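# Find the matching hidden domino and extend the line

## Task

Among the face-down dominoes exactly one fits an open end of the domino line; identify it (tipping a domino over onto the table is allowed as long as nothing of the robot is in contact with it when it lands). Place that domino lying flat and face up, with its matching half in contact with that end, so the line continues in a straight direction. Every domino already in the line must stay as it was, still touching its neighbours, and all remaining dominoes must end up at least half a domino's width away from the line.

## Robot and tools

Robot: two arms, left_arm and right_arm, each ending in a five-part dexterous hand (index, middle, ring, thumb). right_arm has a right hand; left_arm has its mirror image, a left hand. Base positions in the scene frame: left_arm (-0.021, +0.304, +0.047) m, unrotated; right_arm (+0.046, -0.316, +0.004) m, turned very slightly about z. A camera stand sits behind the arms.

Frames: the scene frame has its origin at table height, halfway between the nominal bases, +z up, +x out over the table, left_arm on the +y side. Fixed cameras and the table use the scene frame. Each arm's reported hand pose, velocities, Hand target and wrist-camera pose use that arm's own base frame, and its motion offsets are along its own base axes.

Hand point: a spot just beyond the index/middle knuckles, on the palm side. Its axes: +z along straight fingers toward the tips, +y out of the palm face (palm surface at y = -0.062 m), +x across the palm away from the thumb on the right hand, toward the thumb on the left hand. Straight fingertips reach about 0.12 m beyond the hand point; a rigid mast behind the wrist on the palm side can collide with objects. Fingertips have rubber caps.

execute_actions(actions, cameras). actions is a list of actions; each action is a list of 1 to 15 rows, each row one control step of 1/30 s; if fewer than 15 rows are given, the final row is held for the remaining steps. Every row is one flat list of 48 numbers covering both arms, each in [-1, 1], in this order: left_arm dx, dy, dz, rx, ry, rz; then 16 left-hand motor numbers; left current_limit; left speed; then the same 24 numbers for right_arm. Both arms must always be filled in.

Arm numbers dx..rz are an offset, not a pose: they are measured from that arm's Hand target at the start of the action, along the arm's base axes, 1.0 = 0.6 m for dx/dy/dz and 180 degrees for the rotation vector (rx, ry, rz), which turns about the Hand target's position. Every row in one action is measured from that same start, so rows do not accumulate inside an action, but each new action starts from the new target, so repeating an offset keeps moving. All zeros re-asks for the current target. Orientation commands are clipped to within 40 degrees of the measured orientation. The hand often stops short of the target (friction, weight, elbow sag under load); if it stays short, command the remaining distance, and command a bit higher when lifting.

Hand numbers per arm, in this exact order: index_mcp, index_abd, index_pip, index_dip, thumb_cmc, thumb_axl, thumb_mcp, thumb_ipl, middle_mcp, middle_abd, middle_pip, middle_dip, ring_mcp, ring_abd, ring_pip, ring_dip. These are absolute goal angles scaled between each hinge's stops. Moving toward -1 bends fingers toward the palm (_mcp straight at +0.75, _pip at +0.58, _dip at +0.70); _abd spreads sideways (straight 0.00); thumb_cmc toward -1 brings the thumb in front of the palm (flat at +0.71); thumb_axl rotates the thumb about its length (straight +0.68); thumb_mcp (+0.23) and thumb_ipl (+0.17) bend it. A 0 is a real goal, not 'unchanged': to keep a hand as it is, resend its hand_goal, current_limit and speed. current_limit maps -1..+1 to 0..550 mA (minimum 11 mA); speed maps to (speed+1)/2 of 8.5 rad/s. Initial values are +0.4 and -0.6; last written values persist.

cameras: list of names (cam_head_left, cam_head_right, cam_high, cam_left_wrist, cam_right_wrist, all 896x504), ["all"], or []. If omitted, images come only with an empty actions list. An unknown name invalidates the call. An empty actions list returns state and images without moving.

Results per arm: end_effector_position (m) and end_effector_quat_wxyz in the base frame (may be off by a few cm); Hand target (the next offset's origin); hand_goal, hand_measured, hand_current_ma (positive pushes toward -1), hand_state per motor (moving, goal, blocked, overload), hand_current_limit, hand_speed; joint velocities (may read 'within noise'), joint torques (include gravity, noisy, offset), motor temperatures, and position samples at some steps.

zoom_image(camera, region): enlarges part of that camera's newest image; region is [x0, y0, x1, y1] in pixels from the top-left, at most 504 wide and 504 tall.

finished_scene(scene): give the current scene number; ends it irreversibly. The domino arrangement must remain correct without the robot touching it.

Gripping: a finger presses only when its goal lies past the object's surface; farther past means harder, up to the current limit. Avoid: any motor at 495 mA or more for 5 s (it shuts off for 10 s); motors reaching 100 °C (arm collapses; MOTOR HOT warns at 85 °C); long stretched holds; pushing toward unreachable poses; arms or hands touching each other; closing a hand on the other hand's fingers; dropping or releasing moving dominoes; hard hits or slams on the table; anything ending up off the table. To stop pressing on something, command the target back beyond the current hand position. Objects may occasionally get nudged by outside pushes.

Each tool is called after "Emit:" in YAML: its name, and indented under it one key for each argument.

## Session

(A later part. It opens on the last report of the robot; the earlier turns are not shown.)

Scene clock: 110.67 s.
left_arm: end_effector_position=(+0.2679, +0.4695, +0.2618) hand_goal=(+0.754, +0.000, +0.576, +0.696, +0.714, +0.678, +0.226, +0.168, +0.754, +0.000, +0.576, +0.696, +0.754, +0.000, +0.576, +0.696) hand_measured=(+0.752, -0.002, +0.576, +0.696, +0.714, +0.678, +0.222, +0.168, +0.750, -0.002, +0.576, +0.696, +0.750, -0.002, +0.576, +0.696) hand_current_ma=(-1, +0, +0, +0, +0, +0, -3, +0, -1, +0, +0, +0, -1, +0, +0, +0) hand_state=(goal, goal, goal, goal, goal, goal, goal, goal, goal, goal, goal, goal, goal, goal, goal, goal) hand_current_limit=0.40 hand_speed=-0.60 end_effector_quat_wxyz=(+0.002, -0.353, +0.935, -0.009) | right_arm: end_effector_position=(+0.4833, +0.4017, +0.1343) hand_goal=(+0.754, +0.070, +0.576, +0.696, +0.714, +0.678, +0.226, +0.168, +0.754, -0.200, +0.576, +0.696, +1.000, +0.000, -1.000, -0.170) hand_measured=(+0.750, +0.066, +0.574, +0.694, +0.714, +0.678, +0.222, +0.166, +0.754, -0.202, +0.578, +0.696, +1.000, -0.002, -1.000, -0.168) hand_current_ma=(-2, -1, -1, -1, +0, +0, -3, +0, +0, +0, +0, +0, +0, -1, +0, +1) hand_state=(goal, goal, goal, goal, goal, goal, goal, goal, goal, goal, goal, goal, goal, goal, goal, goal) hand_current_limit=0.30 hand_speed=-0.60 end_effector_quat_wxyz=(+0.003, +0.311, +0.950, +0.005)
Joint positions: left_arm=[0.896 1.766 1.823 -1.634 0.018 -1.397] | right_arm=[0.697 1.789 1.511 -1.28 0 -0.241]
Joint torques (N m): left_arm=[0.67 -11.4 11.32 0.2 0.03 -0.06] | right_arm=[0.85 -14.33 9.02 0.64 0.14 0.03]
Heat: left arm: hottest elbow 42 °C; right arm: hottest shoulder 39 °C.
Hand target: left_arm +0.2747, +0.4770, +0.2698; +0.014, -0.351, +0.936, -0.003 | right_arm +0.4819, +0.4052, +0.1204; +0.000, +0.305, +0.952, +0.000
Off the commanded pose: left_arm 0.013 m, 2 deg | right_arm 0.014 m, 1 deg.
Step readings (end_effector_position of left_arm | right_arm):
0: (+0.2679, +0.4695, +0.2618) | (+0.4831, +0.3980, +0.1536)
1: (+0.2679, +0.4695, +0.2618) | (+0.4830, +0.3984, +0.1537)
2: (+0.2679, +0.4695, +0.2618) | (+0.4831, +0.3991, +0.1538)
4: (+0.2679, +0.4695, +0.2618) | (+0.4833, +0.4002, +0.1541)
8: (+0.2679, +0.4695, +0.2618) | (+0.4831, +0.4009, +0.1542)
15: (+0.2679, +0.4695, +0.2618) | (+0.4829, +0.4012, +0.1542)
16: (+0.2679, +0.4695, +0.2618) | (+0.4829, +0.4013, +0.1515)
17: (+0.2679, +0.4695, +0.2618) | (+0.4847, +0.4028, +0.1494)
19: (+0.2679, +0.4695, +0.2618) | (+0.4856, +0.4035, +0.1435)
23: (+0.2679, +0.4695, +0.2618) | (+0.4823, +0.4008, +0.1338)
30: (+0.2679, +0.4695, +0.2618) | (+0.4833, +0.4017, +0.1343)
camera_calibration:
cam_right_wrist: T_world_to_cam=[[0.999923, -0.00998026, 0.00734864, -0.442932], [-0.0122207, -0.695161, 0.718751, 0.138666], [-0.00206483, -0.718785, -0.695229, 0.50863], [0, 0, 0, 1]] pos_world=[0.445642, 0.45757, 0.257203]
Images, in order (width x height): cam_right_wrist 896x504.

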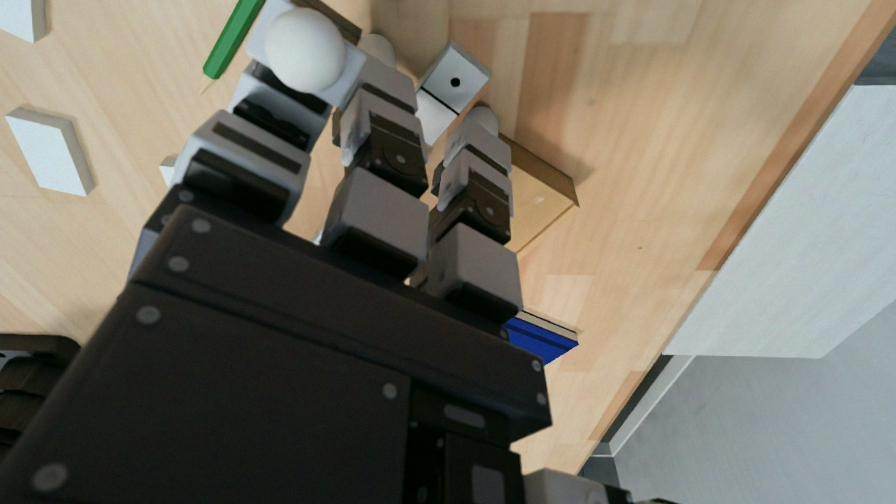

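Emit:
execute_actions:
  actions:
    - [[0,0,0,0,0,0,0.754,0,0.576,0.696,0.714,0.678,0.226,0.168,0.754,0,0.576,0.696,0.754,0,0.576,0.696,0.4,-0.6,0,0,0,0,0,0,0.754,0.07,0.576,0.696,0.714,0.678,0.226,0.168,0.84,-0.2,0.576,0.696,1,0,-1,-0.17,0.3,-0.8]]
    - [[0,0,0,0,0,0,0.754,0,0.576,0.696,0.714,0.678,0.226,0.168,0.754,0,0.576,0.696,0.754,0,0.576,0.696,0.4,-0.6,0,0,0,0,0,0,0.754,0.07,0.576,0.696,0.714,0.678,0.226,0.168,0.84,-0.04,0.576,0.696,1,0,-1,-0.17,0.3,-0.85]]
    - [[0,0,0,0,0,0,0.754,0,0.576,0.696,0.714,0.678,0.226,0.168,0.754,0,0.576,0.696,0.754,0,0.576,0.696,0.4,-0.6,0,0,0,0,0,0,0.754,0.07,0.576,0.696,0.714,0.678,0.226,0.168,0.84,0.0,0.576,0.696,1,0,-1,-0.17,0.3,-0.96]]
  cameras: ["cam_right_wrist"]

Emit:
zoom_image:
  camera: "cam_right_wrist"
  region: [370, 0, 550, 140]

Scene clock: 113.23 s.
left_arm: end_effector_position=(+0.2679, +0.4695, +0.2618) hand_goal=(+0.754, +0.000, +0.576, +0.696, +0.714, +0.678, +0.226, +0.168, +0.754, +0.000, +0.576, +0.696, +0.754, +0.000, +0.576, +0.696) hand_measured=(+0.752, -0.002, +0.576, +0.696, +0.714, +0.678, +0.222, +0.168, +0.750, -0.002, +0.576, +0.696, +0.750, -0.002, +0.576, +0.696) hand_current_ma=(-1, +0, +0, +0, +0, +0, -3, +0, -1, +0, +0, +0, -1, +0, +0, +0) hand_state=(goal, goal, goal, goal, goal, goal, goal, goal, goal, goal, goal, goal, goal, goal, goal, goal) hand_current_limit=0.40 hand_speed=-0.60 end_effector_quat_wxyz=(+0.002, -0.353, +0.935, -0.009) | right_arm: end_effector_position=(+0.4833, +0.4017, +0.1343) hand_goal=(+0.754, +0.070, +0.576, +0.696, +0.714, +0.678, +0.226, +0.168, +0.840, +0.000, +0.576, +0.696, +1.000, +0.000, -1.000, -0.170) hand_measured=(+0.750, +0.066, +0.574, +0.694, +0.714, +0.678, +0.222, +0.166, +0.834, -0.004, +0.578, +0.696, +1.000, -0.002, -1.000, -0.168) hand_current_ma=(-2, -1, -1, -1, +0, +0, -3, +0, -4, -1, +0, +0, +0, -1, +0, +1) hand_state=(goal, goal, goal, goal, goal, goal, goal, goal, goal, goal, goal, goal, goal, goal, goal, goal) hand_current_limit=0.30 hand_speed=-0.96 end_effector_quat_wxyz=(+0.003, +0.311, +0.950, +0.005)
Joint positions: left_arm=[0.896 1.766 1.823 -1.634 0.018 -1.397] | right_arm=[0.697 1.789 1.511 -1.28 0 -0.241]
Joint torques (N m): left_arm=[0.62 -11.52 11.34 0.23 0.03 -0.07] | right_arm=[1.03 -13.92 8.96 0.77 0.15 0.05]
Heat: left arm: hottest elbow 43 °C; right arm: hottest shoulder 39 °C.
Hand target: left_arm +0.2747, +0.4770, +0.2698; +0.014, -0.351, +0.936, -0.003 | right_arm +0.4819, +0.4052, +0.1204; +0.000, +0.305, +0.952, +0.000
Off the commanded pose: left_arm 0.013 m, 2 deg | right_arm 0.014 m, 1 deg.
Step readings (end_effector_position of left_arm | right_arm):
0: (+0.2679, +0.4695, +0.2618) | (+0.4833, +0.4017, +0.1343)
1: (+0.2679, +0.4695, +0.2618) | (+0.4833, +0.4017, +0.1343)
2: (+0.2679, +0.4695, +0.2618) | (+0.4833, +0.4017, +0.1343)
4: (+0.2679, +0.4695, +0.2618) | (+0.4833, +0.4017, +0.1343)
8: (+0.2679, +0.4695, +0.2618) | (+0.4833, +0.4017, +0.1343)
15: (+0.2679, +0.4695, +0.2618) | (+0.4833, +0.4017, +0.1343)
16: (+0.2679, +0.4695, +0.2618) | (+0.4833, +0.4017, +0.1343)
17: (+0.2679, +0.4695, +0.2618) | (+0.4833, +0.4017, +0.1343)
19: (+0.2679, +0.4695, +0.2618) | (+0.4833, +0.4017, +0.1343)
23: (+0.2679, +0.4695, +0.2618) | (+0.4833, +0.4017, +0.1343)
30: (+0.2679, +0.4695, +0.2618) | (+0.4833, +0.4017, +0.1343)
31: (+0.2679, +0.4695, +0.2618) | (+0.4833, +0.4017, +0.1343)
32: (+0.2679, +0.4695, +0.2618) | (+0.4833, +0.4017, +0.1343)
34: (+0.2679, +0.4695, +0.2618) | (+0.4833, +0.4017, +0.1343)
38: (+0.2679, +0.4695, +0.2618) | (+0.4833, +0.4017, +0.1343)
45: (+0.2679, +0.4695, +0.2618) | (+0.4833, +0.4017, +0.1343)
camera_calibration:
cam_right_wrist: T_world_to_cam=[[0.999923, -0.00998026, 0.00734864, -0.442932], [-0.0122207, -0.695161, 0.718751, 0.138666], [-0.00206483, -0.718785, -0.695229, 0.50863], [0, 0, 0, 1]] pos_world=[0.445642, 0.45757, 0.257203]
Images, in order (width x height): cam_right_wrist 896x504.

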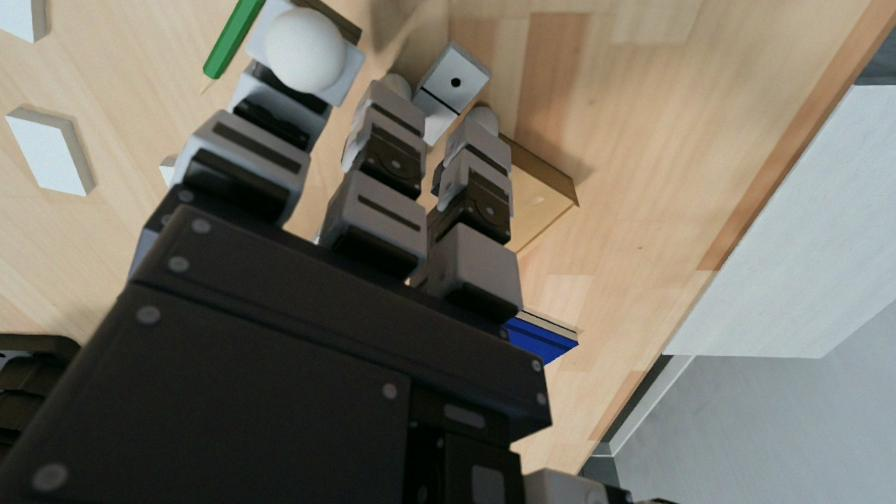

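Scaled by 2.800 from the camera's 896x504 image, which has a finer 1280x720 frame.

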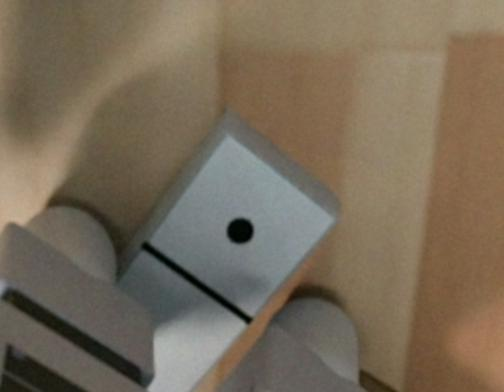

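Emit:
execute_actions:
  actions:
    - [[0,0,0,0,0,0,0.754,0,0.576,0.696,0.714,0.678,0.226,0.168,0.754,0,0.576,0.696,0.754,0,0.576,0.696,0.4,-0.6,0,0,0,0,0,0,0.754,0.07,0.576,0.696,0.714,0.678,0.226,0.168,0.84,0.024,0.576,0.696,1,0,-1,-0.17,0.3,-0.96]]
  cameras: ["cam_right_wrist"]

Emit:
zoom_image:
  camera: "cam_right_wrist"
  region: [370, 0, 550, 140]

Emit:
zoom_image:
  camera: "cam_right_wrist"
  region: [410, 30, 500, 130]

Scene clock: 114.10 s.
left_arm: end_effector_position=(+0.2679, +0.4695, +0.2618) hand_goal=(+0.754, +0.000, +0.576, +0.696, +0.714, +0.678, +0.226, +0.168, +0.754, +0.000, +0.576, +0.696, +0.754, +0.000, +0.576, +0.696) hand_measured=(+0.752, -0.002, +0.576, +0.696, +0.714, +0.678, +0.222, +0.168, +0.750, -0.002, +0.576, +0.696, +0.750, -0.002, +0.576, +0.696) hand_current_ma=(-1, +0, +0, +0, +0, +0, -3, +0, -1, +0, +0, +0, -1, +0, +0, +0) hand_state=(goal, goal, goal, goal, goal, goal, goal, goal, goal, goal, goal, goal, goal, goal, goal, goal) hand_current_limit=0.40 hand_speed=-0.60 end_effector_quat_wxyz=(+0.002, -0.353, +0.935, -0.009) | right_arm: end_effector_position=(+0.4833, +0.4017, +0.1343) hand_goal=(+0.754, +0.070, +0.576, +0.696, +0.714, +0.678, +0.226, +0.168, +0.840, +0.024, +0.576, +0.696, +1.000, +0.000, -1.000, -0.170) hand_measured=(+0.750, +0.066, +0.574, +0.694, +0.714, +0.678, +0.222, +0.166, +0.834, +0.020, +0.578, +0.696, +1.000, -0.002, -1.000, -0.168) hand_current_ma=(-2, -1, -1, -1, +0, +0, -3, +0, -4, -2, +0, +0, +0, -1, +0, +1) hand_state=(goal, goal, goal, goal, goal, goal, goal, goal, goal, goal, goal, goal, goal, goal, goal, goal) hand_current_limit=0.30 hand_speed=-0.96 end_effector_quat_wxyz=(+0.003, +0.311, +0.950, +0.005)
Joint positions: left_arm=[0.896 1.766 1.823 -1.634 0.018 -1.397] | right_arm=[0.697 1.789 1.511 -1.28 0 -0.241]
Joint torques (N m): left_arm=[0.62 -11.58 11.34 0.21 0.02 -0.07] | right_arm=[0.85 -13.86 9.1 0.8 0.14 0.05]
Heat: left arm: hottest elbow 43 °C; right arm: hottest shoulder 39 °C.
Hand target: left_arm +0.2747, +0.4770, +0.2698; +0.014, -0.351, +0.936, -0.003 | right_arm +0.4819, +0.4052, +0.1204; +0.000, +0.305, +0.952, +0.000
Off the commanded pose: left_arm 0.013 m, 2 deg | right_arm 0.014 m, 1 deg.
Step readings (end_effector_position of left_arm | right_arm):
0: (+0.2679, +0.4695, +0.2618) | (+0.4833, +0.4017, +0.1343)
1: (+0.2679, +0.4695, +0.2618) | (+0.4833, +0.4017, +0.1343)
2: (+0.2679, +0.4695, +0.2618) | (+0.4833, +0.4017, +0.1343)
4: (+0.2679, +0.4695, +0.2618) | (+0.4833, +0.4017, +0.1343)
8: (+0.2679, +0.4695, +0.2618) | (+0.4833, +0.4017, +0.1343)
15: (+0.2679, +0.4695, +0.2618) | (+0.4833, +0.4017, +0.1343)
camera_calibration:
cam_right_wrist: T_world_to_cam=[[0.999923, -0.00998026, 0.00734864, -0.442932], [-0.0122207, -0.695161, 0.718751, 0.138666], [-0.00206483, -0.718785, -0.695229, 0.50863], [0, 0, 0, 1]] pos_world=[0.445642, 0.45757, 0.257203]
Images, in order (width x height): cam_right_wrist 896x504.

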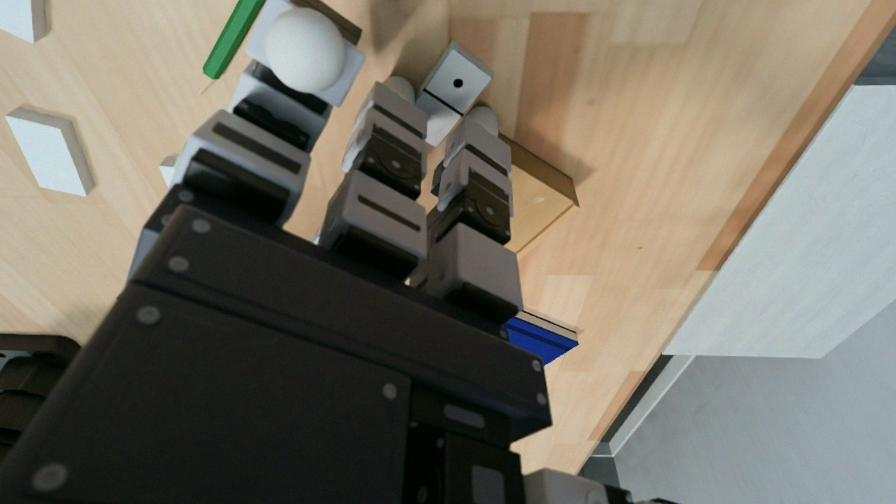

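Scaled by 2.800 from the camera's 896x504 image, which has a finer 1280x720 frame.

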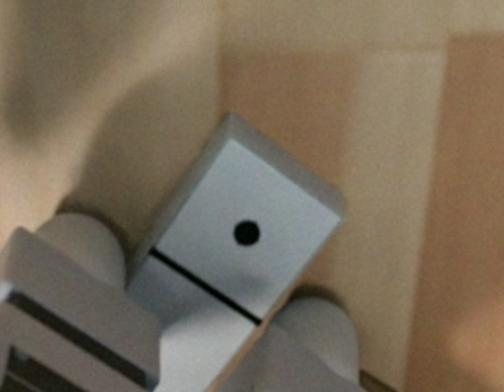

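Scaled by 5.040 from the camera's 896x504 image, which has a finer 1280x720 frame.

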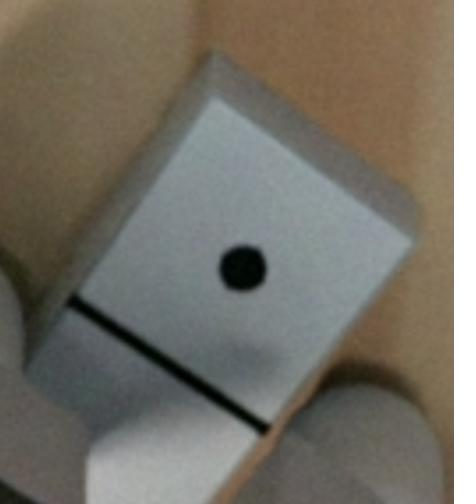

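Emit:
execute_actions:
  actions:
    - [[0,0,0,0,0,0,0.754,0,0.576,0.696,0.714,0.678,0.226,0.168,0.754,0,0.576,0.696,0.754,0,0.576,0.696,0.4,-0.6,0,0,0,0,0,0,0.754,0.07,0.576,0.696,0.714,0.678,0.226,0.168,0.84,-0.04,0.576,0.696,1,0,-1,-0.17,0.3,-0.93]]
    - [[0,0,0,0,0,0,0.754,0,0.576,0.696,0.714,0.678,0.226,0.168,0.754,0,0.576,0.696,0.754,0,0.576,0.696,0.4,-0.6,0,0,0,0,0,0,0.754,0.07,0.576,0.696,0.714,0.678,0.226,0.168,0.754,-0.04,0.576,0.696,1,0,-1,-0.17,0.3,-0.9]]
    - [[0,0,0,0,0,0,0.754,0,0.576,0.696,0.714,0.678,0.226,0.168,0.754,0,0.576,0.696,0.754,0,0.576,0.696,0.4,-0.6,0,0,0,0,0,0,0.754,-0.02,0.576,0.696,0.714,0.678,0.226,0.168,0.754,0.07,0.576,0.696,1,0,-1,-0.17,0.2,-0.96]]
    - [[0,0,0,0,0,0,0.754,0,0.576,0.696,0.714,0.678,0.226,0.168,0.754,0,0.576,0.696,0.754,0,0.576,0.696,0.4,-0.6,0,0,0,0,0,0,0.754,-0.02,0.576,0.696,0.714,0.678,0.226,0.168,0.754,0.07,0.576,0.696,1,0,-1,-0.17,0.2,-0.96]]
  cameras: ["cam_right_wrist"]

Emit:
zoom_image:
  camera: "cam_right_wrist"
  region: [410, 30, 500, 130]

Scene clock: 116.97 s.
left_arm: end_effector_position=(+0.2679, +0.4695, +0.2618) hand_goal=(+0.754, +0.000, +0.576, +0.696, +0.714, +0.678, +0.226, +0.168, +0.754, +0.000, +0.576, +0.696, +0.754, +0.000, +0.576, +0.696) hand_measured=(+0.752, -0.002, +0.576, +0.696, +0.714, +0.678, +0.222, +0.168, +0.750, -0.002, +0.576, +0.696, +0.750, -0.002, +0.576, +0.696) hand_current_ma=(-1, +0, +0, +0, +0, +0, -3, +0, -1, +0, +0, +0, -1, +0, +0, +0) hand_state=(goal, goal, goal, goal, goal, goal, goal, goal, goal, goal, goal, goal, goal, goal, goal, goal) hand_current_limit=0.40 hand_speed=-0.60 end_effector_quat_wxyz=(+0.002, -0.353, +0.935, -0.009) | right_arm: end_effector_position=(+0.4833, +0.4017, +0.1343) hand_goal=(+0.754, -0.020, +0.576, +0.696, +0.714, +0.678, +0.226, +0.168, +0.754, +0.070, +0.576, +0.696, +1.000, +0.000, -1.000, -0.170) hand_measured=(+0.750, +0.028, +0.574, +0.694, +0.714, +0.678, +0.222, +0.166, +0.756, +0.004, +0.578, +0.696, +1.000, -0.002, -1.000, -0.168) hand_current_ma=(-2, +68, -1, -1, +0, +0, -3, +0, +0, -109, +0, +0, +0, -1, +0, +1) hand_state=(goal, blocked, goal, goal, goal, goal, goal, goal, goal, blocked, goal, goal, goal, goal, goal, goal) hand_current_limit=0.20 hand_speed=-0.96 end_effector_quat_wxyz=(+0.003, +0.311, +0.950, +0.005)
Joint positions: left_arm=[0.896 1.766 1.823 -1.634 0.018 -1.397] | right_arm=[0.697 1.789 1.511 -1.28 0 -0.241]
Joint torques (N m): left_arm=[0.79 -11.46 11.36 0.23 0.02 -0.06] | right_arm=[0.91 -13.98 9.02 0.75 0.16 0.04]
Heat: left arm: hottest elbow 43 °C; right arm: hottest shoulder 39 °C.
Hand target: left_arm +0.2747, +0.4770, +0.2698; +0.014, -0.351, +0.936, -0.003 | right_arm +0.4819, +0.4052, +0.1204; +0.000, +0.305, +0.952, +0.000
Off the commanded pose: left_arm 0.013 m, 2 deg | right_arm 0.014 m, 1 deg.
Step readings (end_effector_position of left_arm | right_arm):
0: (+0.2679, +0.4695, +0.2618) | (+0.4833, +0.4017, +0.1343)
1: (+0.2679, +0.4695, +0.2618) | (+0.4833, +0.4017, +0.1343)
2: (+0.2679, +0.4695, +0.2618) | (+0.4833, +0.4017, +0.1343)
4: (+0.2679, +0.4695, +0.2618) | (+0.4833, +0.4017, +0.1343)
8: (+0.2679, +0.4695, +0.2618) | (+0.4833, +0.4017, +0.1343)
15: (+0.2679, +0.4695, +0.2618) | (+0.4833, +0.4017, +0.1343)
16: (+0.2679, +0.4695, +0.2618) | (+0.4833, +0.4017, +0.1343)
17: (+0.2679, +0.4695, +0.2618) | (+0.4833, +0.4017, +0.1343)
19: (+0.2679, +0.4695, +0.2618) | (+0.4833, +0.4017, +0.1343)
23: (+0.2679, +0.4695, +0.2618) | (+0.4833, +0.4017, +0.1343)
30: (+0.2679, +0.4695, +0.2618) | (+0.4833, +0.4017, +0.1343)
31: (+0.2679, +0.4695, +0.2618) | (+0.4833, +0.4017, +0.1343)
32: (+0.2679, +0.4695, +0.2618) | (+0.4833, +0.4017, +0.1343)
34: (+0.2679, +0.4695, +0.2618) | (+0.4833, +0.4017, +0.1343)
38: (+0.2679, +0.4695, +0.2618) | (+0.4833, +0.4017, +0.1343)
45: (+0.2679, +0.4695, +0.2618) | (+0.4833, +0.4017, +0.1343)
46: (+0.2679, +0.4695, +0.2618) | (+0.4833, +0.4017, +0.1343)
47: (+0.2679, +0.4695, +0.2618) | (+0.4833, +0.4017, +0.1343)
49: (+0.2679, +0.4695, +0.2618) | (+0.4833, +0.4017, +0.1343)
53: (+0.2679, +0.4695, +0.2618) | (+0.4833, +0.4017, +0.1343)
60: (+0.2679, +0.4695, +0.2618) | (+0.4833, +0.4017, +0.1343)
camera_calibration:
cam_right_wrist: T_world_to_cam=[[0.999923, -0.00998026, 0.00734864, -0.442932], [-0.0122207, -0.695161, 0.718751, 0.138666], [-0.00206483, -0.718785, -0.695229, 0.50863], [0, 0, 0, 1]] pos_world=[0.445642, 0.45757, 0.257203]
Images, in order (width x height): cam_right_wrist 896x504.

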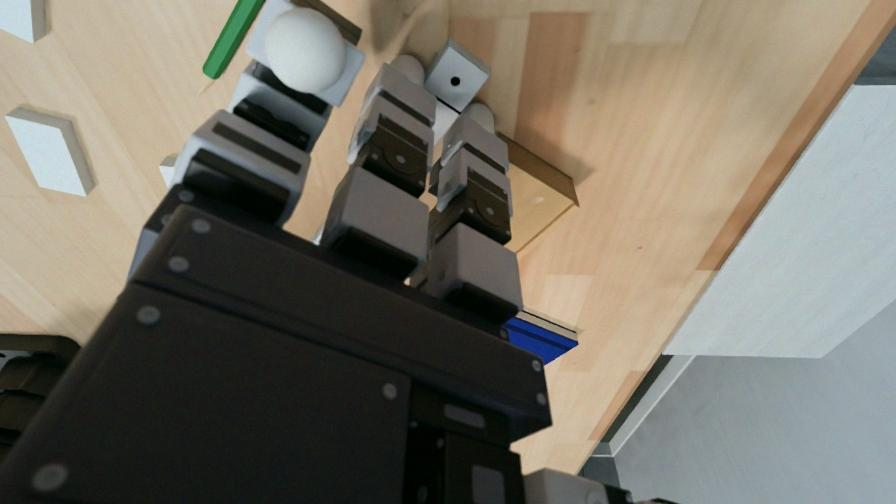

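Scaled by 5.040 from the camera's 896x504 image, which has a finer 1280x720 frame.

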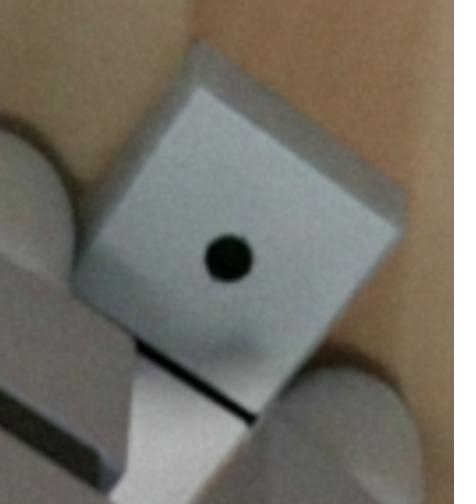

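Emit:
execute_actions:
  actions:
    - [[0,0,0,0,0,0,0.754,0,0.576,0.696,0.714,0.678,0.226,0.168,0.754,0,0.576,0.696,0.754,0,0.576,0.696,0.4,-0.6,0,0,0,0,0,0,0.754,0.0,0.576,0.696,0.714,0.678,0.226,0.168,0.754,0.09,0.576,0.696,1,0,-1,-0.17,0.2,-0.96]]
    - [[0,0,0,0,0,0,0.754,0,0.576,0.696,0.714,0.678,0.226,0.168,0.754,0,0.576,0.696,0.754,0,0.576,0.696,0.4,-0.6,0,0,0,0,0,0,0.754,0.0,0.576,0.696,0.714,0.678,0.226,0.168,0.754,0.09,0.576,0.696,1,0,-1,-0.17,0.2,-0.96]]
  cameras: ["cam_right_wrist"]

Emit:
zoom_image:
  camera: "cam_right_wrist"
  region: [410, 30, 500, 130]

Scene clock: 118.63 s.
left_arm: end_effector_position=(+0.2679, +0.4695, +0.2618) hand_goal=(+0.754, +0.000, +0.576, +0.696, +0.714, +0.678, +0.226, +0.168, +0.754, +0.000, +0.576, +0.696, +0.754, +0.000, +0.576, +0.696) hand_measured=(+0.752, -0.002, +0.576, +0.696, +0.714, +0.678, +0.222, +0.168, +0.750, -0.002, +0.576, +0.696, +0.750, -0.002, +0.576, +0.696) hand_current_ma=(-1, +0, +0, +0, +0, +0, -3, +0, -1, +0, +0, +0, -1, +0, +0, +0) hand_state=(goal, goal, goal, goal, goal, goal, goal, goal, goal, goal, goal, goal, goal, goal, goal, goal) hand_current_limit=0.40 hand_speed=-0.60 end_effector_quat_wxyz=(+0.002, -0.353, +0.935, -0.009) | right_arm: end_effector_position=(+0.4833, +0.4017, +0.1343) hand_goal=(+0.754, +0.000, +0.576, +0.696, +0.714, +0.678, +0.226, +0.168, +0.754, +0.090, +0.576, +0.696, +1.000, +0.000, -1.000, -0.170) hand_measured=(+0.750, +0.032, +0.574, +0.694, +0.714, +0.678, +0.222, +0.166, +0.756, +0.010, +0.578, +0.696, +1.000, -0.002, -1.000, -0.168) hand_current_ma=(-2, +36, -1, -1, +0, +0, -3, +0, +0, -148, +0, +0, +0, -1, +0, +1) hand_state=(goal, blocked, goal, goal, goal, goal, goal, goal, goal, blocked, goal, goal, goal, goal, goal, goal) hand_current_limit=0.20 hand_speed=-0.96 end_effector_quat_wxyz=(+0.003, +0.311, +0.950, +0.005)
Joint positions: left_arm=[0.896 1.766 1.823 -1.634 0.018 -1.397] | right_arm=[0.697 1.789 1.511 -1.28 0 -0.241]
Joint torques (N m): left_arm=[0.67 -11.4 11.34 0.24 0.04 -0.07] | right_arm=[0.67 -13.8 9.01 0.75 0.15 0.06]
Heat: left arm: hottest elbow 43 °C; right arm: hottest shoulder 39 °C.
Hand target: left_arm +0.2747, +0.4770, +0.2698; +0.014, -0.351, +0.936, -0.003 | right_arm +0.4819, +0.4052, +0.1204; +0.000, +0.305, +0.952, +0.000
Off the commanded pose: left_arm 0.013 m, 2 deg | right_arm 0.014 m, 1 deg.
Step readings (end_effector_position of left_arm | right_arm):
0: (+0.2679, +0.4695, +0.2618) | (+0.4833, +0.4017, +0.1343)
1: (+0.2679, +0.4695, +0.2618) | (+0.4833, +0.4017, +0.1343)
2: (+0.2679, +0.4695, +0.2618) | (+0.4833, +0.4017, +0.1343)
4: (+0.2679, +0.4695, +0.2618) | (+0.4833, +0.4017, +0.1343)
8: (+0.2679, +0.4695, +0.2618) | (+0.4833, +0.4017, +0.1343)
15: (+0.2679, +0.4695, +0.2618) | (+0.4833, +0.4017, +0.1343)
16: (+0.2679, +0.4695, +0.2618) | (+0.4833, +0.4017, +0.1343)
17: (+0.2679, +0.4695, +0.2618) | (+0.4833, +0.4017, +0.1343)
19: (+0.2679, +0.4695, +0.2618) | (+0.4833, +0.4017, +0.1343)
23: (+0.2679, +0.4695, +0.2618) | (+0.4833, +0.4017, +0.1343)
30: (+0.2679, +0.4695, +0.2618) | (+0.4833, +0.4017, +0.1343)
camera_calibration:
cam_right_wrist: T_world_to_cam=[[0.999923, -0.00998026, 0.00734864, -0.442932], [-0.0122207, -0.695161, 0.718751, 0.138666], [-0.00206483, -0.718785, -0.695229, 0.50863], [0, 0, 0, 1]] pos_world=[0.445642, 0.45757, 0.257203]
Images, in order (width x height): cam_right_wrist 896x504.

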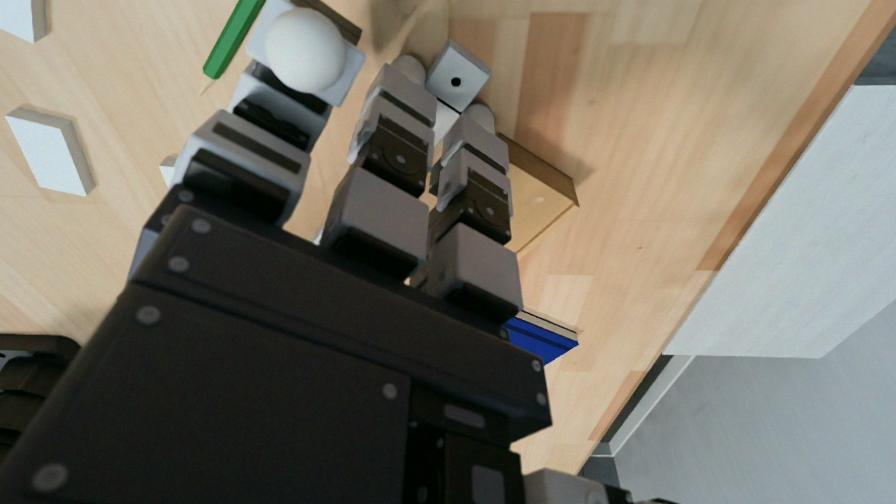

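Scaled by 5.040 from the camera's 896x504 image, which has a finer 1280x720 frame.

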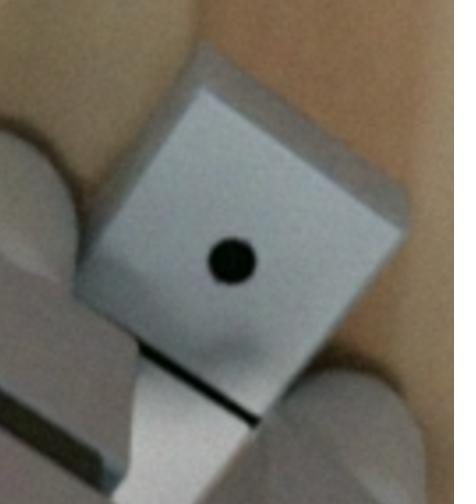

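Emit:
execute_actions:
  actions:
    - [[0,0,0,0,0,0,0.754,0,0.576,0.696,0.714,0.678,0.226,0.168,0.754,0,0.576,0.696,0.754,0,0.576,0.696,0.4,-0.6,0,0,0,0,0,0,0.785,0.0,0.576,0.696,0.714,0.678,0.226,0.168,0.785,0.09,0.576,0.696,1,0,-1,-0.17,0.2,-0.98]]
    - [[0,0,0,0,0,0,0.754,0,0.576,0.696,0.714,0.678,0.226,0.168,0.754,0,0.576,0.696,0.754,0,0.576,0.696,0.4,-0.6,0,0,0,0,0,0,0.805,0.0,0.576,0.696,0.714,0.678,0.226,0.168,0.805,0.09,0.576,0.696,1,0,-1,-0.17,0.2,-0.98]]
    - [[0,0,0,0,0,0,0.754,0,0.576,0.696,0.714,0.678,0.226,0.168,0.754,0,0.576,0.696,0.754,0,0.576,0.696,0.4,-0.6,0,0,0,0,0,0,0.805,0.0,0.576,0.696,0.714,0.678,0.226,0.168,0.805,0.09,0.576,0.696,1,0,-1,-0.17,0.2,-0.98]]
  cameras: ["cam_right_wrist"]

Emit:
zoom_image:
  camera: "cam_right_wrist"
  region: [410, 30, 500, 130]

Scene clock: 120.67 s.
left_arm: end_effector_position=(+0.2679, +0.4695, +0.2618) hand_goal=(+0.754, +0.000, +0.576, +0.696, +0.714, +0.678, +0.226, +0.168, +0.754, +0.000, +0.576, +0.696, +0.754, +0.000, +0.576, +0.696) hand_measured=(+0.752, -0.002, +0.576, +0.696, +0.714, +0.678, +0.222, +0.168, +0.750, -0.002, +0.576, +0.696, +0.750, -0.002, +0.576, +0.696) hand_current_ma=(-1, +0, +0, +0, +0, +0, -3, +0, -1, +0, +0, +0, -1, +0, +0, +0) hand_state=(goal, goal, goal, goal, goal, goal, goal, goal, goal, goal, goal, goal, goal, goal, goal, goal) hand_current_limit=0.40 hand_speed=-0.60 end_effector_quat_wxyz=(+0.002, -0.353, +0.935, -0.009) | right_arm: end_effector_position=(+0.4833, +0.4017, +0.1343) hand_goal=(+0.806, +0.000, +0.576, +0.696, +0.714, +0.678, +0.226, +0.168, +0.806, +0.090, +0.576, +0.696, +1.000, +0.000, -1.000, -0.170) hand_measured=(+0.796, +0.032, +0.574, +0.694, +0.714, +0.678, +0.222, +0.166, +0.802, +0.010, +0.578, +0.696, +1.000, -0.002, -1.000, -0.168) hand_current_ma=(-9, +37, -1, -1, +0, +0, -3, +0, -2, -147, +0, +0, +0, -1, +0, +1) hand_state=(goal, blocked, goal, goal, goal, goal, goal, goal, goal, blocked, goal, goal, goal, goal, goal, goal) hand_current_limit=0.20 hand_speed=-0.98 end_effector_quat_wxyz=(+0.003, +0.311, +0.950, +0.005)
Joint positions: left_arm=[0.896 1.766 1.823 -1.634 0.018 -1.397] | right_arm=[0.697 1.789 1.511 -1.28 0 -0.241]
Joint torques (N m): left_arm=[0.67 -11.4 11.34 0.23 0.03 -0.06] | right_arm=[0.79 -14.1 9.02 0.8 0.14 0.04]
Heat: left arm: hottest elbow 43 °C; right arm: hottest shoulder 39 °C.
Hand target: left_arm +0.2747, +0.4770, +0.2698; +0.014, -0.351, +0.936, -0.003 | right_arm +0.4819, +0.4052, +0.1204; +0.000, +0.305, +0.952, +0.000
Off the commanded pose: left_arm 0.013 m, 2 deg | right_arm 0.014 m, 1 deg.
Step readings (end_effector_position of left_arm | right_arm):
0: (+0.2679, +0.4695, +0.2618) | (+0.4833, +0.4017, +0.1343)
1: (+0.2679, +0.4695, +0.2618) | (+0.4833, +0.4017, +0.1343)
2: (+0.2679, +0.4695, +0.2618) | (+0.4833, +0.4017, +0.1343)
4: (+0.2679, +0.4695, +0.2618) | (+0.4833, +0.4017, +0.1343)
8: (+0.2679, +0.4695, +0.2618) | (+0.4833, +0.4017, +0.1343)
15: (+0.2679, +0.4695, +0.2618) | (+0.4833, +0.4017, +0.1343)
16: (+0.2679, +0.4695, +0.2618) | (+0.4833, +0.4017, +0.1343)
17: (+0.2679, +0.4695, +0.2618) | (+0.4833, +0.4017, +0.1343)
19: (+0.2679, +0.4695, +0.2618) | (+0.4833, +0.4017, +0.1343)
23: (+0.2679, +0.4695, +0.2618) | (+0.4833, +0.4017, +0.1343)
30: (+0.2679, +0.4695, +0.2618) | (+0.4833, +0.4017, +0.1343)
31: (+0.2679, +0.4695, +0.2618) | (+0.4833, +0.4017, +0.1343)
32: (+0.2679, +0.4695, +0.2618) | (+0.4833, +0.4017, +0.1343)
34: (+0.2679, +0.4695, +0.2618) | (+0.4833, +0.4017, +0.1343)
38: (+0.2679, +0.4695, +0.2618) | (+0.4833, +0.4017, +0.1343)
45: (+0.2679, +0.4695, +0.2618) | (+0.4833, +0.4017, +0.1343)
camera_calibration:
cam_right_wrist: T_world_to_cam=[[0.999923, -0.00998026, 0.00734864, -0.442932], [-0.0122207, -0.695161, 0.718751, 0.138666], [-0.00206483, -0.718785, -0.695229, 0.50863], [0, 0, 0, 1]] pos_world=[0.445642, 0.45757, 0.257203]
Images, in order (width x height): cam_right_wrist 896x504.

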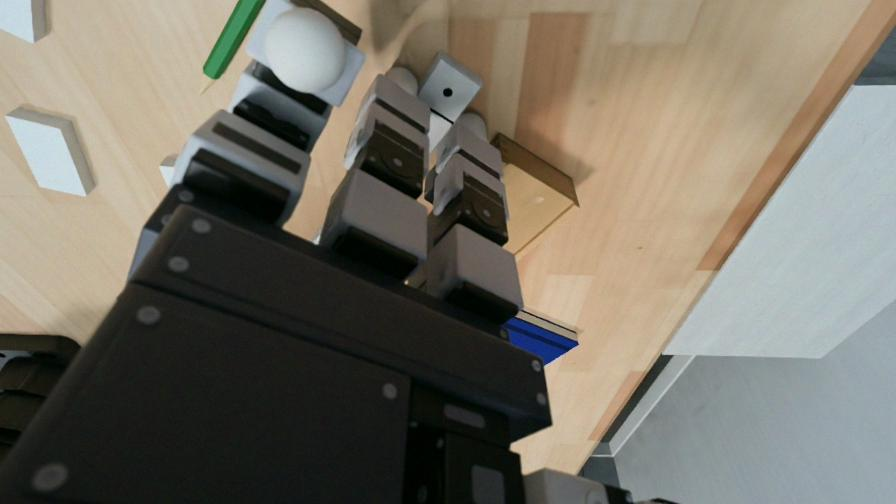

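Scaled by 5.040 from the camera's 896x504 image, which has a finer 1280x720 frame.

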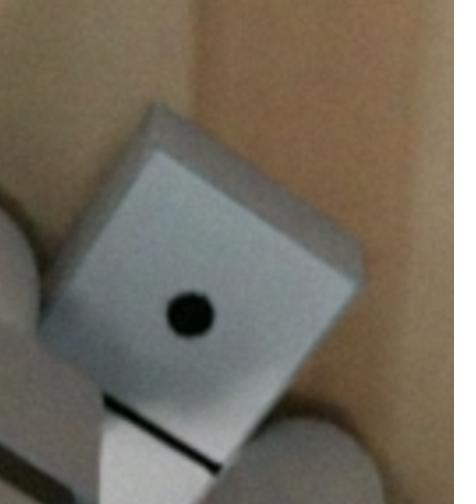

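Emit:
execute_actions:
  actions:
    - [[0,0,0,0,0,0,0.754,0,0.576,0.696,0.714,0.678,0.226,0.168,0.754,0,0.576,0.696,0.754,0,0.576,0.696,0.4,-0.6,0,0,0,0,0,0,0.798,0.07,0.576,0.696,0.714,0.678,0.226,0.168,0.802,-0.05,0.576,0.696,1,0,-1,-0.17,0.3,-0.94]]
    - [[0,0,0,0,0,0,0.754,0,0.576,0.696,0.714,0.678,0.226,0.168,0.754,0,0.576,0.696,0.754,0,0.576,0.696,0.4,-0.6,0,0,0,0,0,0,0.798,0.07,0.576,0.696,0.714,0.678,0.226,0.168,0.715,-0.05,0.576,0.696,1,0,-1,-0.17,0.3,-0.9]]
    - [[0,0,0,0,0,0,0.754,0,0.576,0.696,0.714,0.678,0.226,0.168,0.754,0,0.576,0.696,0.754,0,0.576,0.696,0.4,-0.6,0,0,0,0,0,0,0.798,0.07,0.576,0.696,0.714,0.678,0.226,0.168,0.715,0.008,0.576,0.696,1,0,-1,-0.17,0.3,-0.95]]
  cameras: ["cam_right_wrist"]

Emit:
zoom_image:
  camera: "cam_right_wrist"
  region: [400, 40, 490, 140]

Scene clock: 123.03 s.
left_arm: end_effector_position=(+0.2679, +0.4695, +0.2618) hand_goal=(+0.754, +0.000, +0.576, +0.696, +0.714, +0.678, +0.226, +0.168, +0.754, +0.000, +0.576, +0.696, +0.754, +0.000, +0.576, +0.696) hand_measured=(+0.752, -0.002, +0.576, +0.696, +0.714, +0.678, +0.222, +0.168, +0.750, -0.002, +0.576, +0.696, +0.750, -0.002, +0.576, +0.696) hand_current_ma=(-1, +0, +0, +0, +0, +0, -3, +0, -1, +0, +0, +0, -1, +0, +0, +0) hand_state=(goal, goal, goal, goal, goal, goal, goal, goal, goal, goal, goal, goal, goal, goal, goal, goal) hand_current_limit=0.40 hand_speed=-0.60 end_effector_quat_wxyz=(+0.002, -0.353, +0.935, -0.009) | right_arm: end_effector_position=(+0.4833, +0.4017, +0.1343) hand_goal=(+0.798, +0.070, +0.576, +0.696, +0.714, +0.678, +0.226, +0.168, +0.716, +0.008, +0.576, +0.696, +1.000, +0.000, -1.000, -0.170) hand_measured=(+0.796, +0.066, +0.574, +0.694, +0.714, +0.678, +0.222, +0.166, +0.718, +0.004, +0.578, +0.696, +1.000, -0.002, -1.000, -0.168) hand_current_ma=(-1, -1, -1, -1, +0, +0, -3, +0, +0, -1, +0, +0, +0, -1, +0, +1) hand_state=(goal, goal, goal, goal, goal, goal, goal, goal, goal, goal, goal, goal, goal, goal, goal, goal) hand_current_limit=0.30 hand_speed=-0.95 end_effector_quat_wxyz=(+0.003, +0.311, +0.950, +0.005)
Joint positions: left_arm=[0.896 1.766 1.823 -1.634 0.018 -1.397] | right_arm=[0.697 1.789 1.511 -1.28 0 -0.241]
Joint torques (N m): left_arm=[0.79 -11.4 11.34 0.27 0.03 -0.07] | right_arm=[0.73 -14.21 8.96 0.77 0.16 0.03]
Heat: left arm: hottest elbow 43 °C; right arm: hottest shoulder 39 °C.
Hand target: left_arm +0.2747, +0.4770, +0.2698; +0.014, -0.351, +0.936, -0.003 | right_arm +0.4819, +0.4052, +0.1204; +0.000, +0.305, +0.952, +0.000
Off the commanded pose: left_arm 0.013 m, 2 deg | right_arm 0.014 m, 1 deg.
Step readings (end_effector_position of left_arm | right_arm):
0: (+0.2679, +0.4695, +0.2618) | (+0.4833, +0.4017, +0.1343)
1: (+0.2679, +0.4695, +0.2618) | (+0.4833, +0.4017, +0.1343)
2: (+0.2679, +0.4695, +0.2618) | (+0.4833, +0.4017, +0.1343)
4: (+0.2679, +0.4695, +0.2618) | (+0.4833, +0.4017, +0.1343)
8: (+0.2679, +0.4695, +0.2618) | (+0.4833, +0.4017, +0.1343)
15: (+0.2679, +0.4695, +0.2618) | (+0.4833, +0.4017, +0.1343)
16: (+0.2679, +0.4695, +0.2618) | (+0.4833, +0.4017, +0.1343)
17: (+0.2679, +0.4695, +0.2618) | (+0.4833, +0.4017, +0.1343)
19: (+0.2679, +0.4695, +0.2618) | (+0.4833, +0.4017, +0.1343)
23: (+0.2679, +0.4695, +0.2618) | (+0.4833, +0.4017, +0.1343)
30: (+0.2679, +0.4695, +0.2618) | (+0.4833, +0.4017, +0.1343)
31: (+0.2679, +0.4695, +0.2618) | (+0.4833, +0.4017, +0.1343)
32: (+0.2679, +0.4695, +0.2618) | (+0.4833, +0.4017, +0.1343)
34: (+0.2679, +0.4695, +0.2618) | (+0.4833, +0.4017, +0.1343)
38: (+0.2679, +0.4695, +0.2618) | (+0.4833, +0.4017, +0.1343)
45: (+0.2679, +0.4695, +0.2618) | (+0.4833, +0.4017, +0.1343)
camera_calibration:
cam_right_wrist: T_world_to_cam=[[0.999923, -0.00998026, 0.00734864, -0.442932], [-0.0122207, -0.695161, 0.718751, 0.138666], [-0.00206483, -0.718785, -0.695229, 0.50863], [0, 0, 0, 1]] pos_world=[0.445642, 0.45757, 0.257203]
Images, in order (width x height): cam_right_wrist 896x504.

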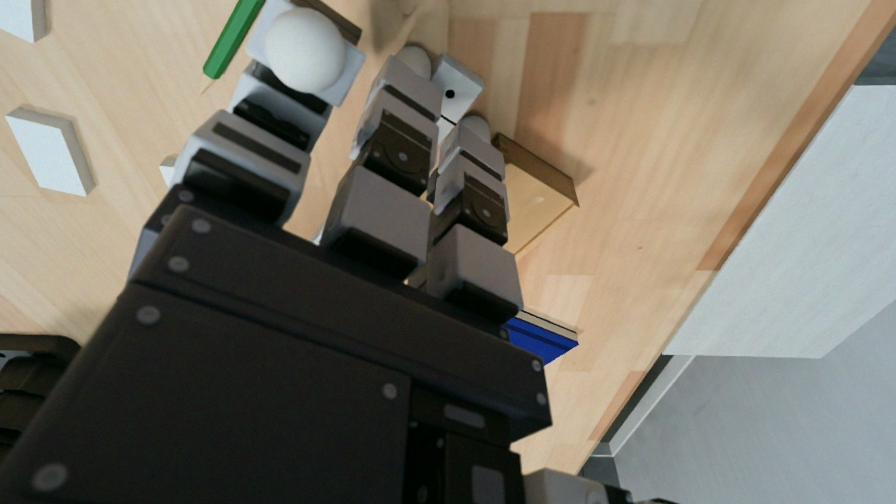

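Scaled by 5.040 from the camera's 896x504 image, which has a finer 1280x720 frame.

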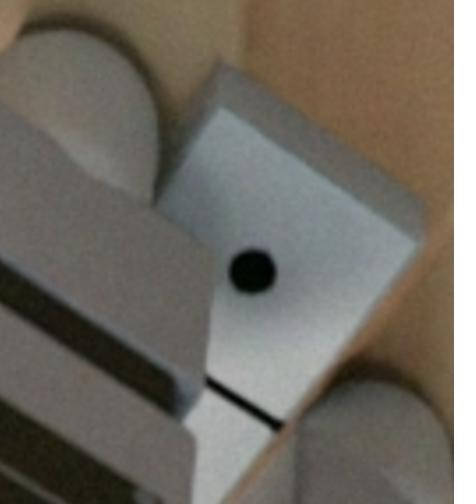

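Emit:
execute_actions:
  actions:
    - [[0,0,0,0,0,0,0.754,0,0.576,0.696,0.714,0.678,0.226,0.168,0.754,0,0.576,0.696,0.754,0,0.576,0.696,0.4,-0.6,0,0,0,0,0,0,0.88,0.075,0.576,0.696,0.714,0.678,0.226,0.168,0.716,0.008,0.576,0.696,1,0,-1,-0.17,0.3,-0.94]]
    - [[0,0,0,0,0,0,0.754,0,0.576,0.696,0.714,0.678,0.226,0.168,0.754,0,0.576,0.696,0.754,0,0.576,0.696,0.4,-0.6,0,0,0,0,0,0,0.88,0.05,0.576,0.696,0.714,0.678,0.226,0.168,0.716,0.014,0.576,0.696,1,0,-1,-0.17,0.3,-0.97]]
  cameras: ["cam_right_wrist"]

Emit:
zoom_image:
  camera: "cam_right_wrist"
  region: [400, 40, 490, 140]

Scene clock: 124.80 s.
left_arm: end_effector_position=(+0.2679, +0.4695, +0.2618) hand_goal=(+0.754, +0.000, +0.576, +0.696, +0.714, +0.678, +0.226, +0.168, +0.754, +0.000, +0.576, +0.696, +0.754, +0.000, +0.576, +0.696) hand_measured=(+0.752, -0.002, +0.576, +0.696, +0.714, +0.678, +0.222, +0.168, +0.750, -0.002, +0.576, +0.696, +0.750, -0.002, +0.576, +0.696) hand_current_ma=(-1, +0, +0, +0, +0, +0, -3, +0, -1, +0, +0, +0, -1, +0, +0, +0) hand_state=(goal, goal, goal, goal, goal, goal, goal, goal, goal, goal, goal, goal, goal, goal, goal, goal) hand_current_limit=0.40 hand_speed=-0.60 end_effector_quat_wxyz=(+0.002, -0.353, +0.935, -0.009) | right_arm: end_effector_position=(+0.4833, +0.4017, +0.1343) hand_goal=(+0.880, +0.050, +0.576, +0.696, +0.714, +0.678, +0.226, +0.168, +0.716, +0.014, +0.576, +0.696, +1.000, +0.000, -1.000, -0.170) hand_measured=(+0.872, +0.054, +0.574, +0.694, +0.714, +0.678, +0.222, +0.166, +0.718, +0.010, +0.578, +0.696, +1.000, -0.002, -1.000, -0.168) hand_current_ma=(-6, +1, -1, -1, +0, +0, -3, +0, +0, -1, +0, +0, +0, -1, +0, +1) hand_state=(goal, goal, goal, goal, goal, goal, goal, goal, goal, goal, goal, goal, goal, goal, goal, goal) hand_current_limit=0.30 hand_speed=-0.97 end_effector_quat_wxyz=(+0.003, +0.311, +0.950, +0.005)
Joint positions: left_arm=[0.896 1.766 1.823 -1.634 0.018 -1.397] | right_arm=[0.697 1.789 1.511 -1.28 0 -0.241]
Joint torques (N m): left_arm=[0.67 -11.46 11.37 0.2 0.03 -0.05] | right_arm=[0.85 -14.1 9.01 0.8 0.16 0.04]
Heat: left arm: hottest elbow 43 °C; right arm: hottest shoulder 39 °C.
Hand target: left_arm +0.2747, +0.4770, +0.2698; +0.014, -0.351, +0.936, -0.003 | right_arm +0.4819, +0.4052, +0.1204; +0.000, +0.305, +0.952, +0.000
Off the commanded pose: left_arm 0.013 m, 2 deg | right_arm 0.014 m, 1 deg.
Step readings (end_effector_position of left_arm | right_arm):
0: (+0.2679, +0.4695, +0.2618) | (+0.4833, +0.4017, +0.1343)
1: (+0.2679, +0.4695, +0.2618) | (+0.4833, +0.4017, +0.1343)
2: (+0.2679, +0.4695, +0.2618) | (+0.4833, +0.4017, +0.1343)
4: (+0.2679, +0.4695, +0.2618) | (+0.4833, +0.4017, +0.1343)
8: (+0.2679, +0.4695, +0.2618) | (+0.4833, +0.4017, +0.1343)
15: (+0.2679, +0.4695, +0.2618) | (+0.4833, +0.4017, +0.1343)
16: (+0.2679, +0.4695, +0.2618) | (+0.4833, +0.4017, +0.1343)
17: (+0.2679, +0.4695, +0.2618) | (+0.4833, +0.4017, +0.1343)
19: (+0.2679, +0.4695, +0.2618) | (+0.4833, +0.4017, +0.1343)
23: (+0.2679, +0.4695, +0.2618) | (+0.4833, +0.4017, +0.1343)
30: (+0.2679, +0.4695, +0.2618) | (+0.4833, +0.4017, +0.1343)
camera_calibration:
cam_right_wrist: T_world_to_cam=[[0.999923, -0.00998026, 0.00734864, -0.442932], [-0.0122207, -0.695161, 0.718751, 0.138666], [-0.00206483, -0.718785, -0.695229, 0.50863], [0, 0, 0, 1]] pos_world=[0.445642, 0.45757, 0.257203]
Images, in order (width x height): cam_right_wrist 896x504.

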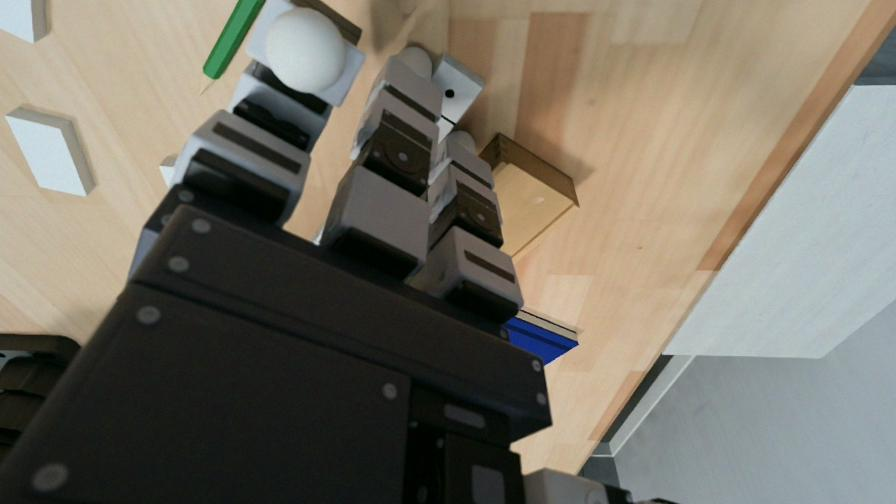

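Scaled by 5.040 from the camera's 896x504 image, which has a finer 1280x720 frame.

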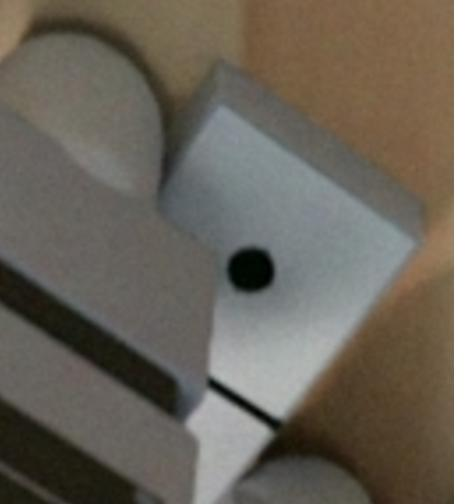

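Emit:
execute_actions:
  actions:
    - [[0,0,0,0,0,0,0.754,0,0.576,0.696,0.714,0.678,0.226,0.168,0.754,0,0.576,0.696,0.754,0,0.576,0.696,0.4,-0.6,0,0,0,0,0,0,0.88,0.043,0.576,0.696,0.714,0.678,0.226,0.168,0.716,0.022,0.576,0.696,1,0,-1,-0.17,0.3,-0.98]]
  cameras: ["cam_right_wrist"]

Emit:
zoom_image:
  camera: "cam_right_wrist"
  region: [400, 40, 490, 140]

Scene clock: 125.73 s.
left_arm: end_effector_position=(+0.2679, +0.4695, +0.2618) hand_goal=(+0.754, +0.000, +0.576, +0.696, +0.714, +0.678, +0.226, +0.168, +0.754, +0.000, +0.576, +0.696, +0.754, +0.000, +0.576, +0.696) hand_measured=(+0.752, -0.002, +0.576, +0.696, +0.714, +0.678, +0.222, +0.168, +0.750, -0.002, +0.576, +0.696, +0.750, -0.002, +0.576, +0.696) hand_current_ma=(-1, +0, +0, +0, +0, +0, -3, +0, -1, +0, +0, +0, -1, +0, +0, +0) hand_state=(goal, goal, goal, goal, goal, goal, goal, goal, goal, goal, goal, goal, goal, goal, goal, goal) hand_current_limit=0.40 hand_speed=-0.60 end_effector_quat_wxyz=(+0.002, -0.353, +0.935, -0.009) | right_arm: end_effector_position=(+0.4833, +0.4017, +0.1343) hand_goal=(+0.880, +0.044, +0.576, +0.696, +0.714, +0.678, +0.226, +0.168, +0.716, +0.022, +0.576, +0.696, +1.000, +0.000, -1.000, -0.170) hand_measured=(+0.874, +0.048, +0.574, +0.694, +0.714, +0.678, +0.222, +0.166, +0.716, +0.016, +0.578, +0.696, +1.000, -0.002, -1.000, -0.168) hand_current_ma=(-5, +2, -1, -1, +0, +0, -3, +0, +0, -3, +0, +0, +0, -1, +0, +1) hand_state=(goal, goal, goal, goal, goal, goal, goal, goal, goal, goal, goal, goal, goal, goal, goal, goal) hand_current_limit=0.30 hand_speed=-0.98 end_effector_quat_wxyz=(+0.003, +0.311, +0.950, +0.005)
Joint positions: left_arm=[0.896 1.766 1.823 -1.634 0.018 -1.397] | right_arm=[0.697 1.789 1.511 -1.28 0 -0.241]
Joint torques (N m): left_arm=[0.56 -11.46 11.34 0.21 0.03 -0.06] | right_arm=[0.97 -13.98 9.01 0.75 0.16 0.04]
Heat: left arm: hottest elbow 43 °C; right arm: hottest shoulder 39 °C.
Hand target: left_arm +0.2747, +0.4770, +0.2698; +0.014, -0.351, +0.936, -0.003 | right_arm +0.4819, +0.4052, +0.1204; +0.000, +0.305, +0.952, +0.000
Off the commanded pose: left_arm 0.013 m, 2 deg | right_arm 0.014 m, 1 deg.
Step readings (end_effector_position of left_arm | right_arm):
0: (+0.2679, +0.4695, +0.2618) | (+0.4833, +0.4017, +0.1343)
1: (+0.2679, +0.4695, +0.2618) | (+0.4833, +0.4017, +0.1343)
2: (+0.2679, +0.4695, +0.2618) | (+0.4833, +0.4017, +0.1343)
4: (+0.2679, +0.4695, +0.2618) | (+0.4833, +0.4017, +0.1343)
8: (+0.2679, +0.4695, +0.2618) | (+0.4833, +0.4017, +0.1343)
15: (+0.2679, +0.4695, +0.2618) | (+0.4833, +0.4017, +0.1343)
camera_calibration:
cam_right_wrist: T_world_to_cam=[[0.999923, -0.00998026, 0.00734864, -0.442932], [-0.0122207, -0.695161, 0.718751, 0.138666], [-0.00206483, -0.718785, -0.695229, 0.50863], [0, 0, 0, 1]] pos_world=[0.445642, 0.45757, 0.257203]
Images, in order (width x height): cam_right_wrist 896x504.

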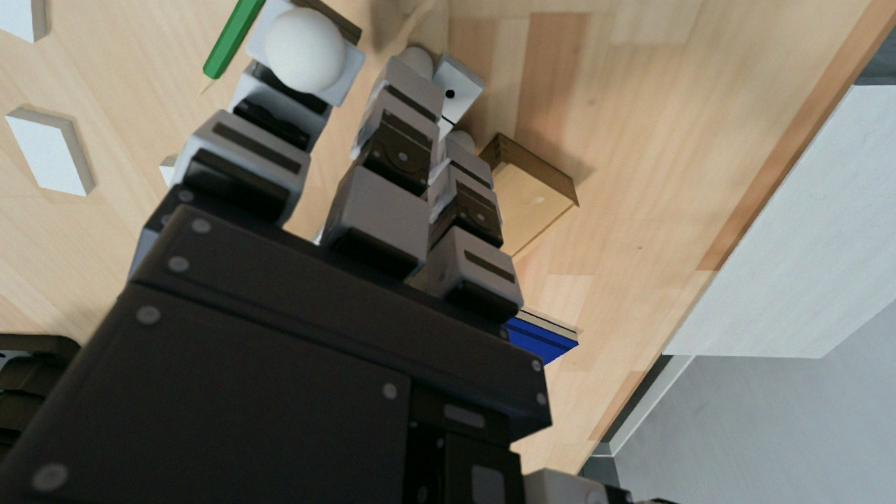

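Scaled by 5.040 from the camera's 896x504 image, which has a finer 1280x720 frame.

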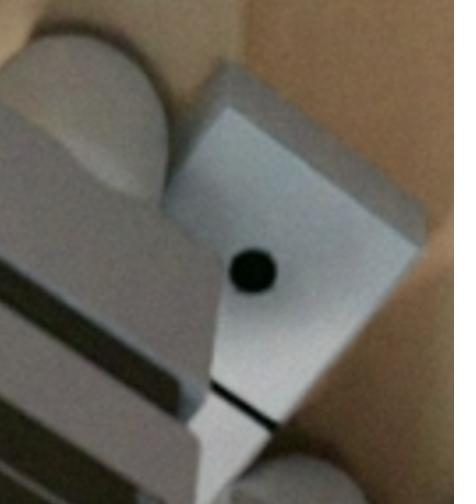

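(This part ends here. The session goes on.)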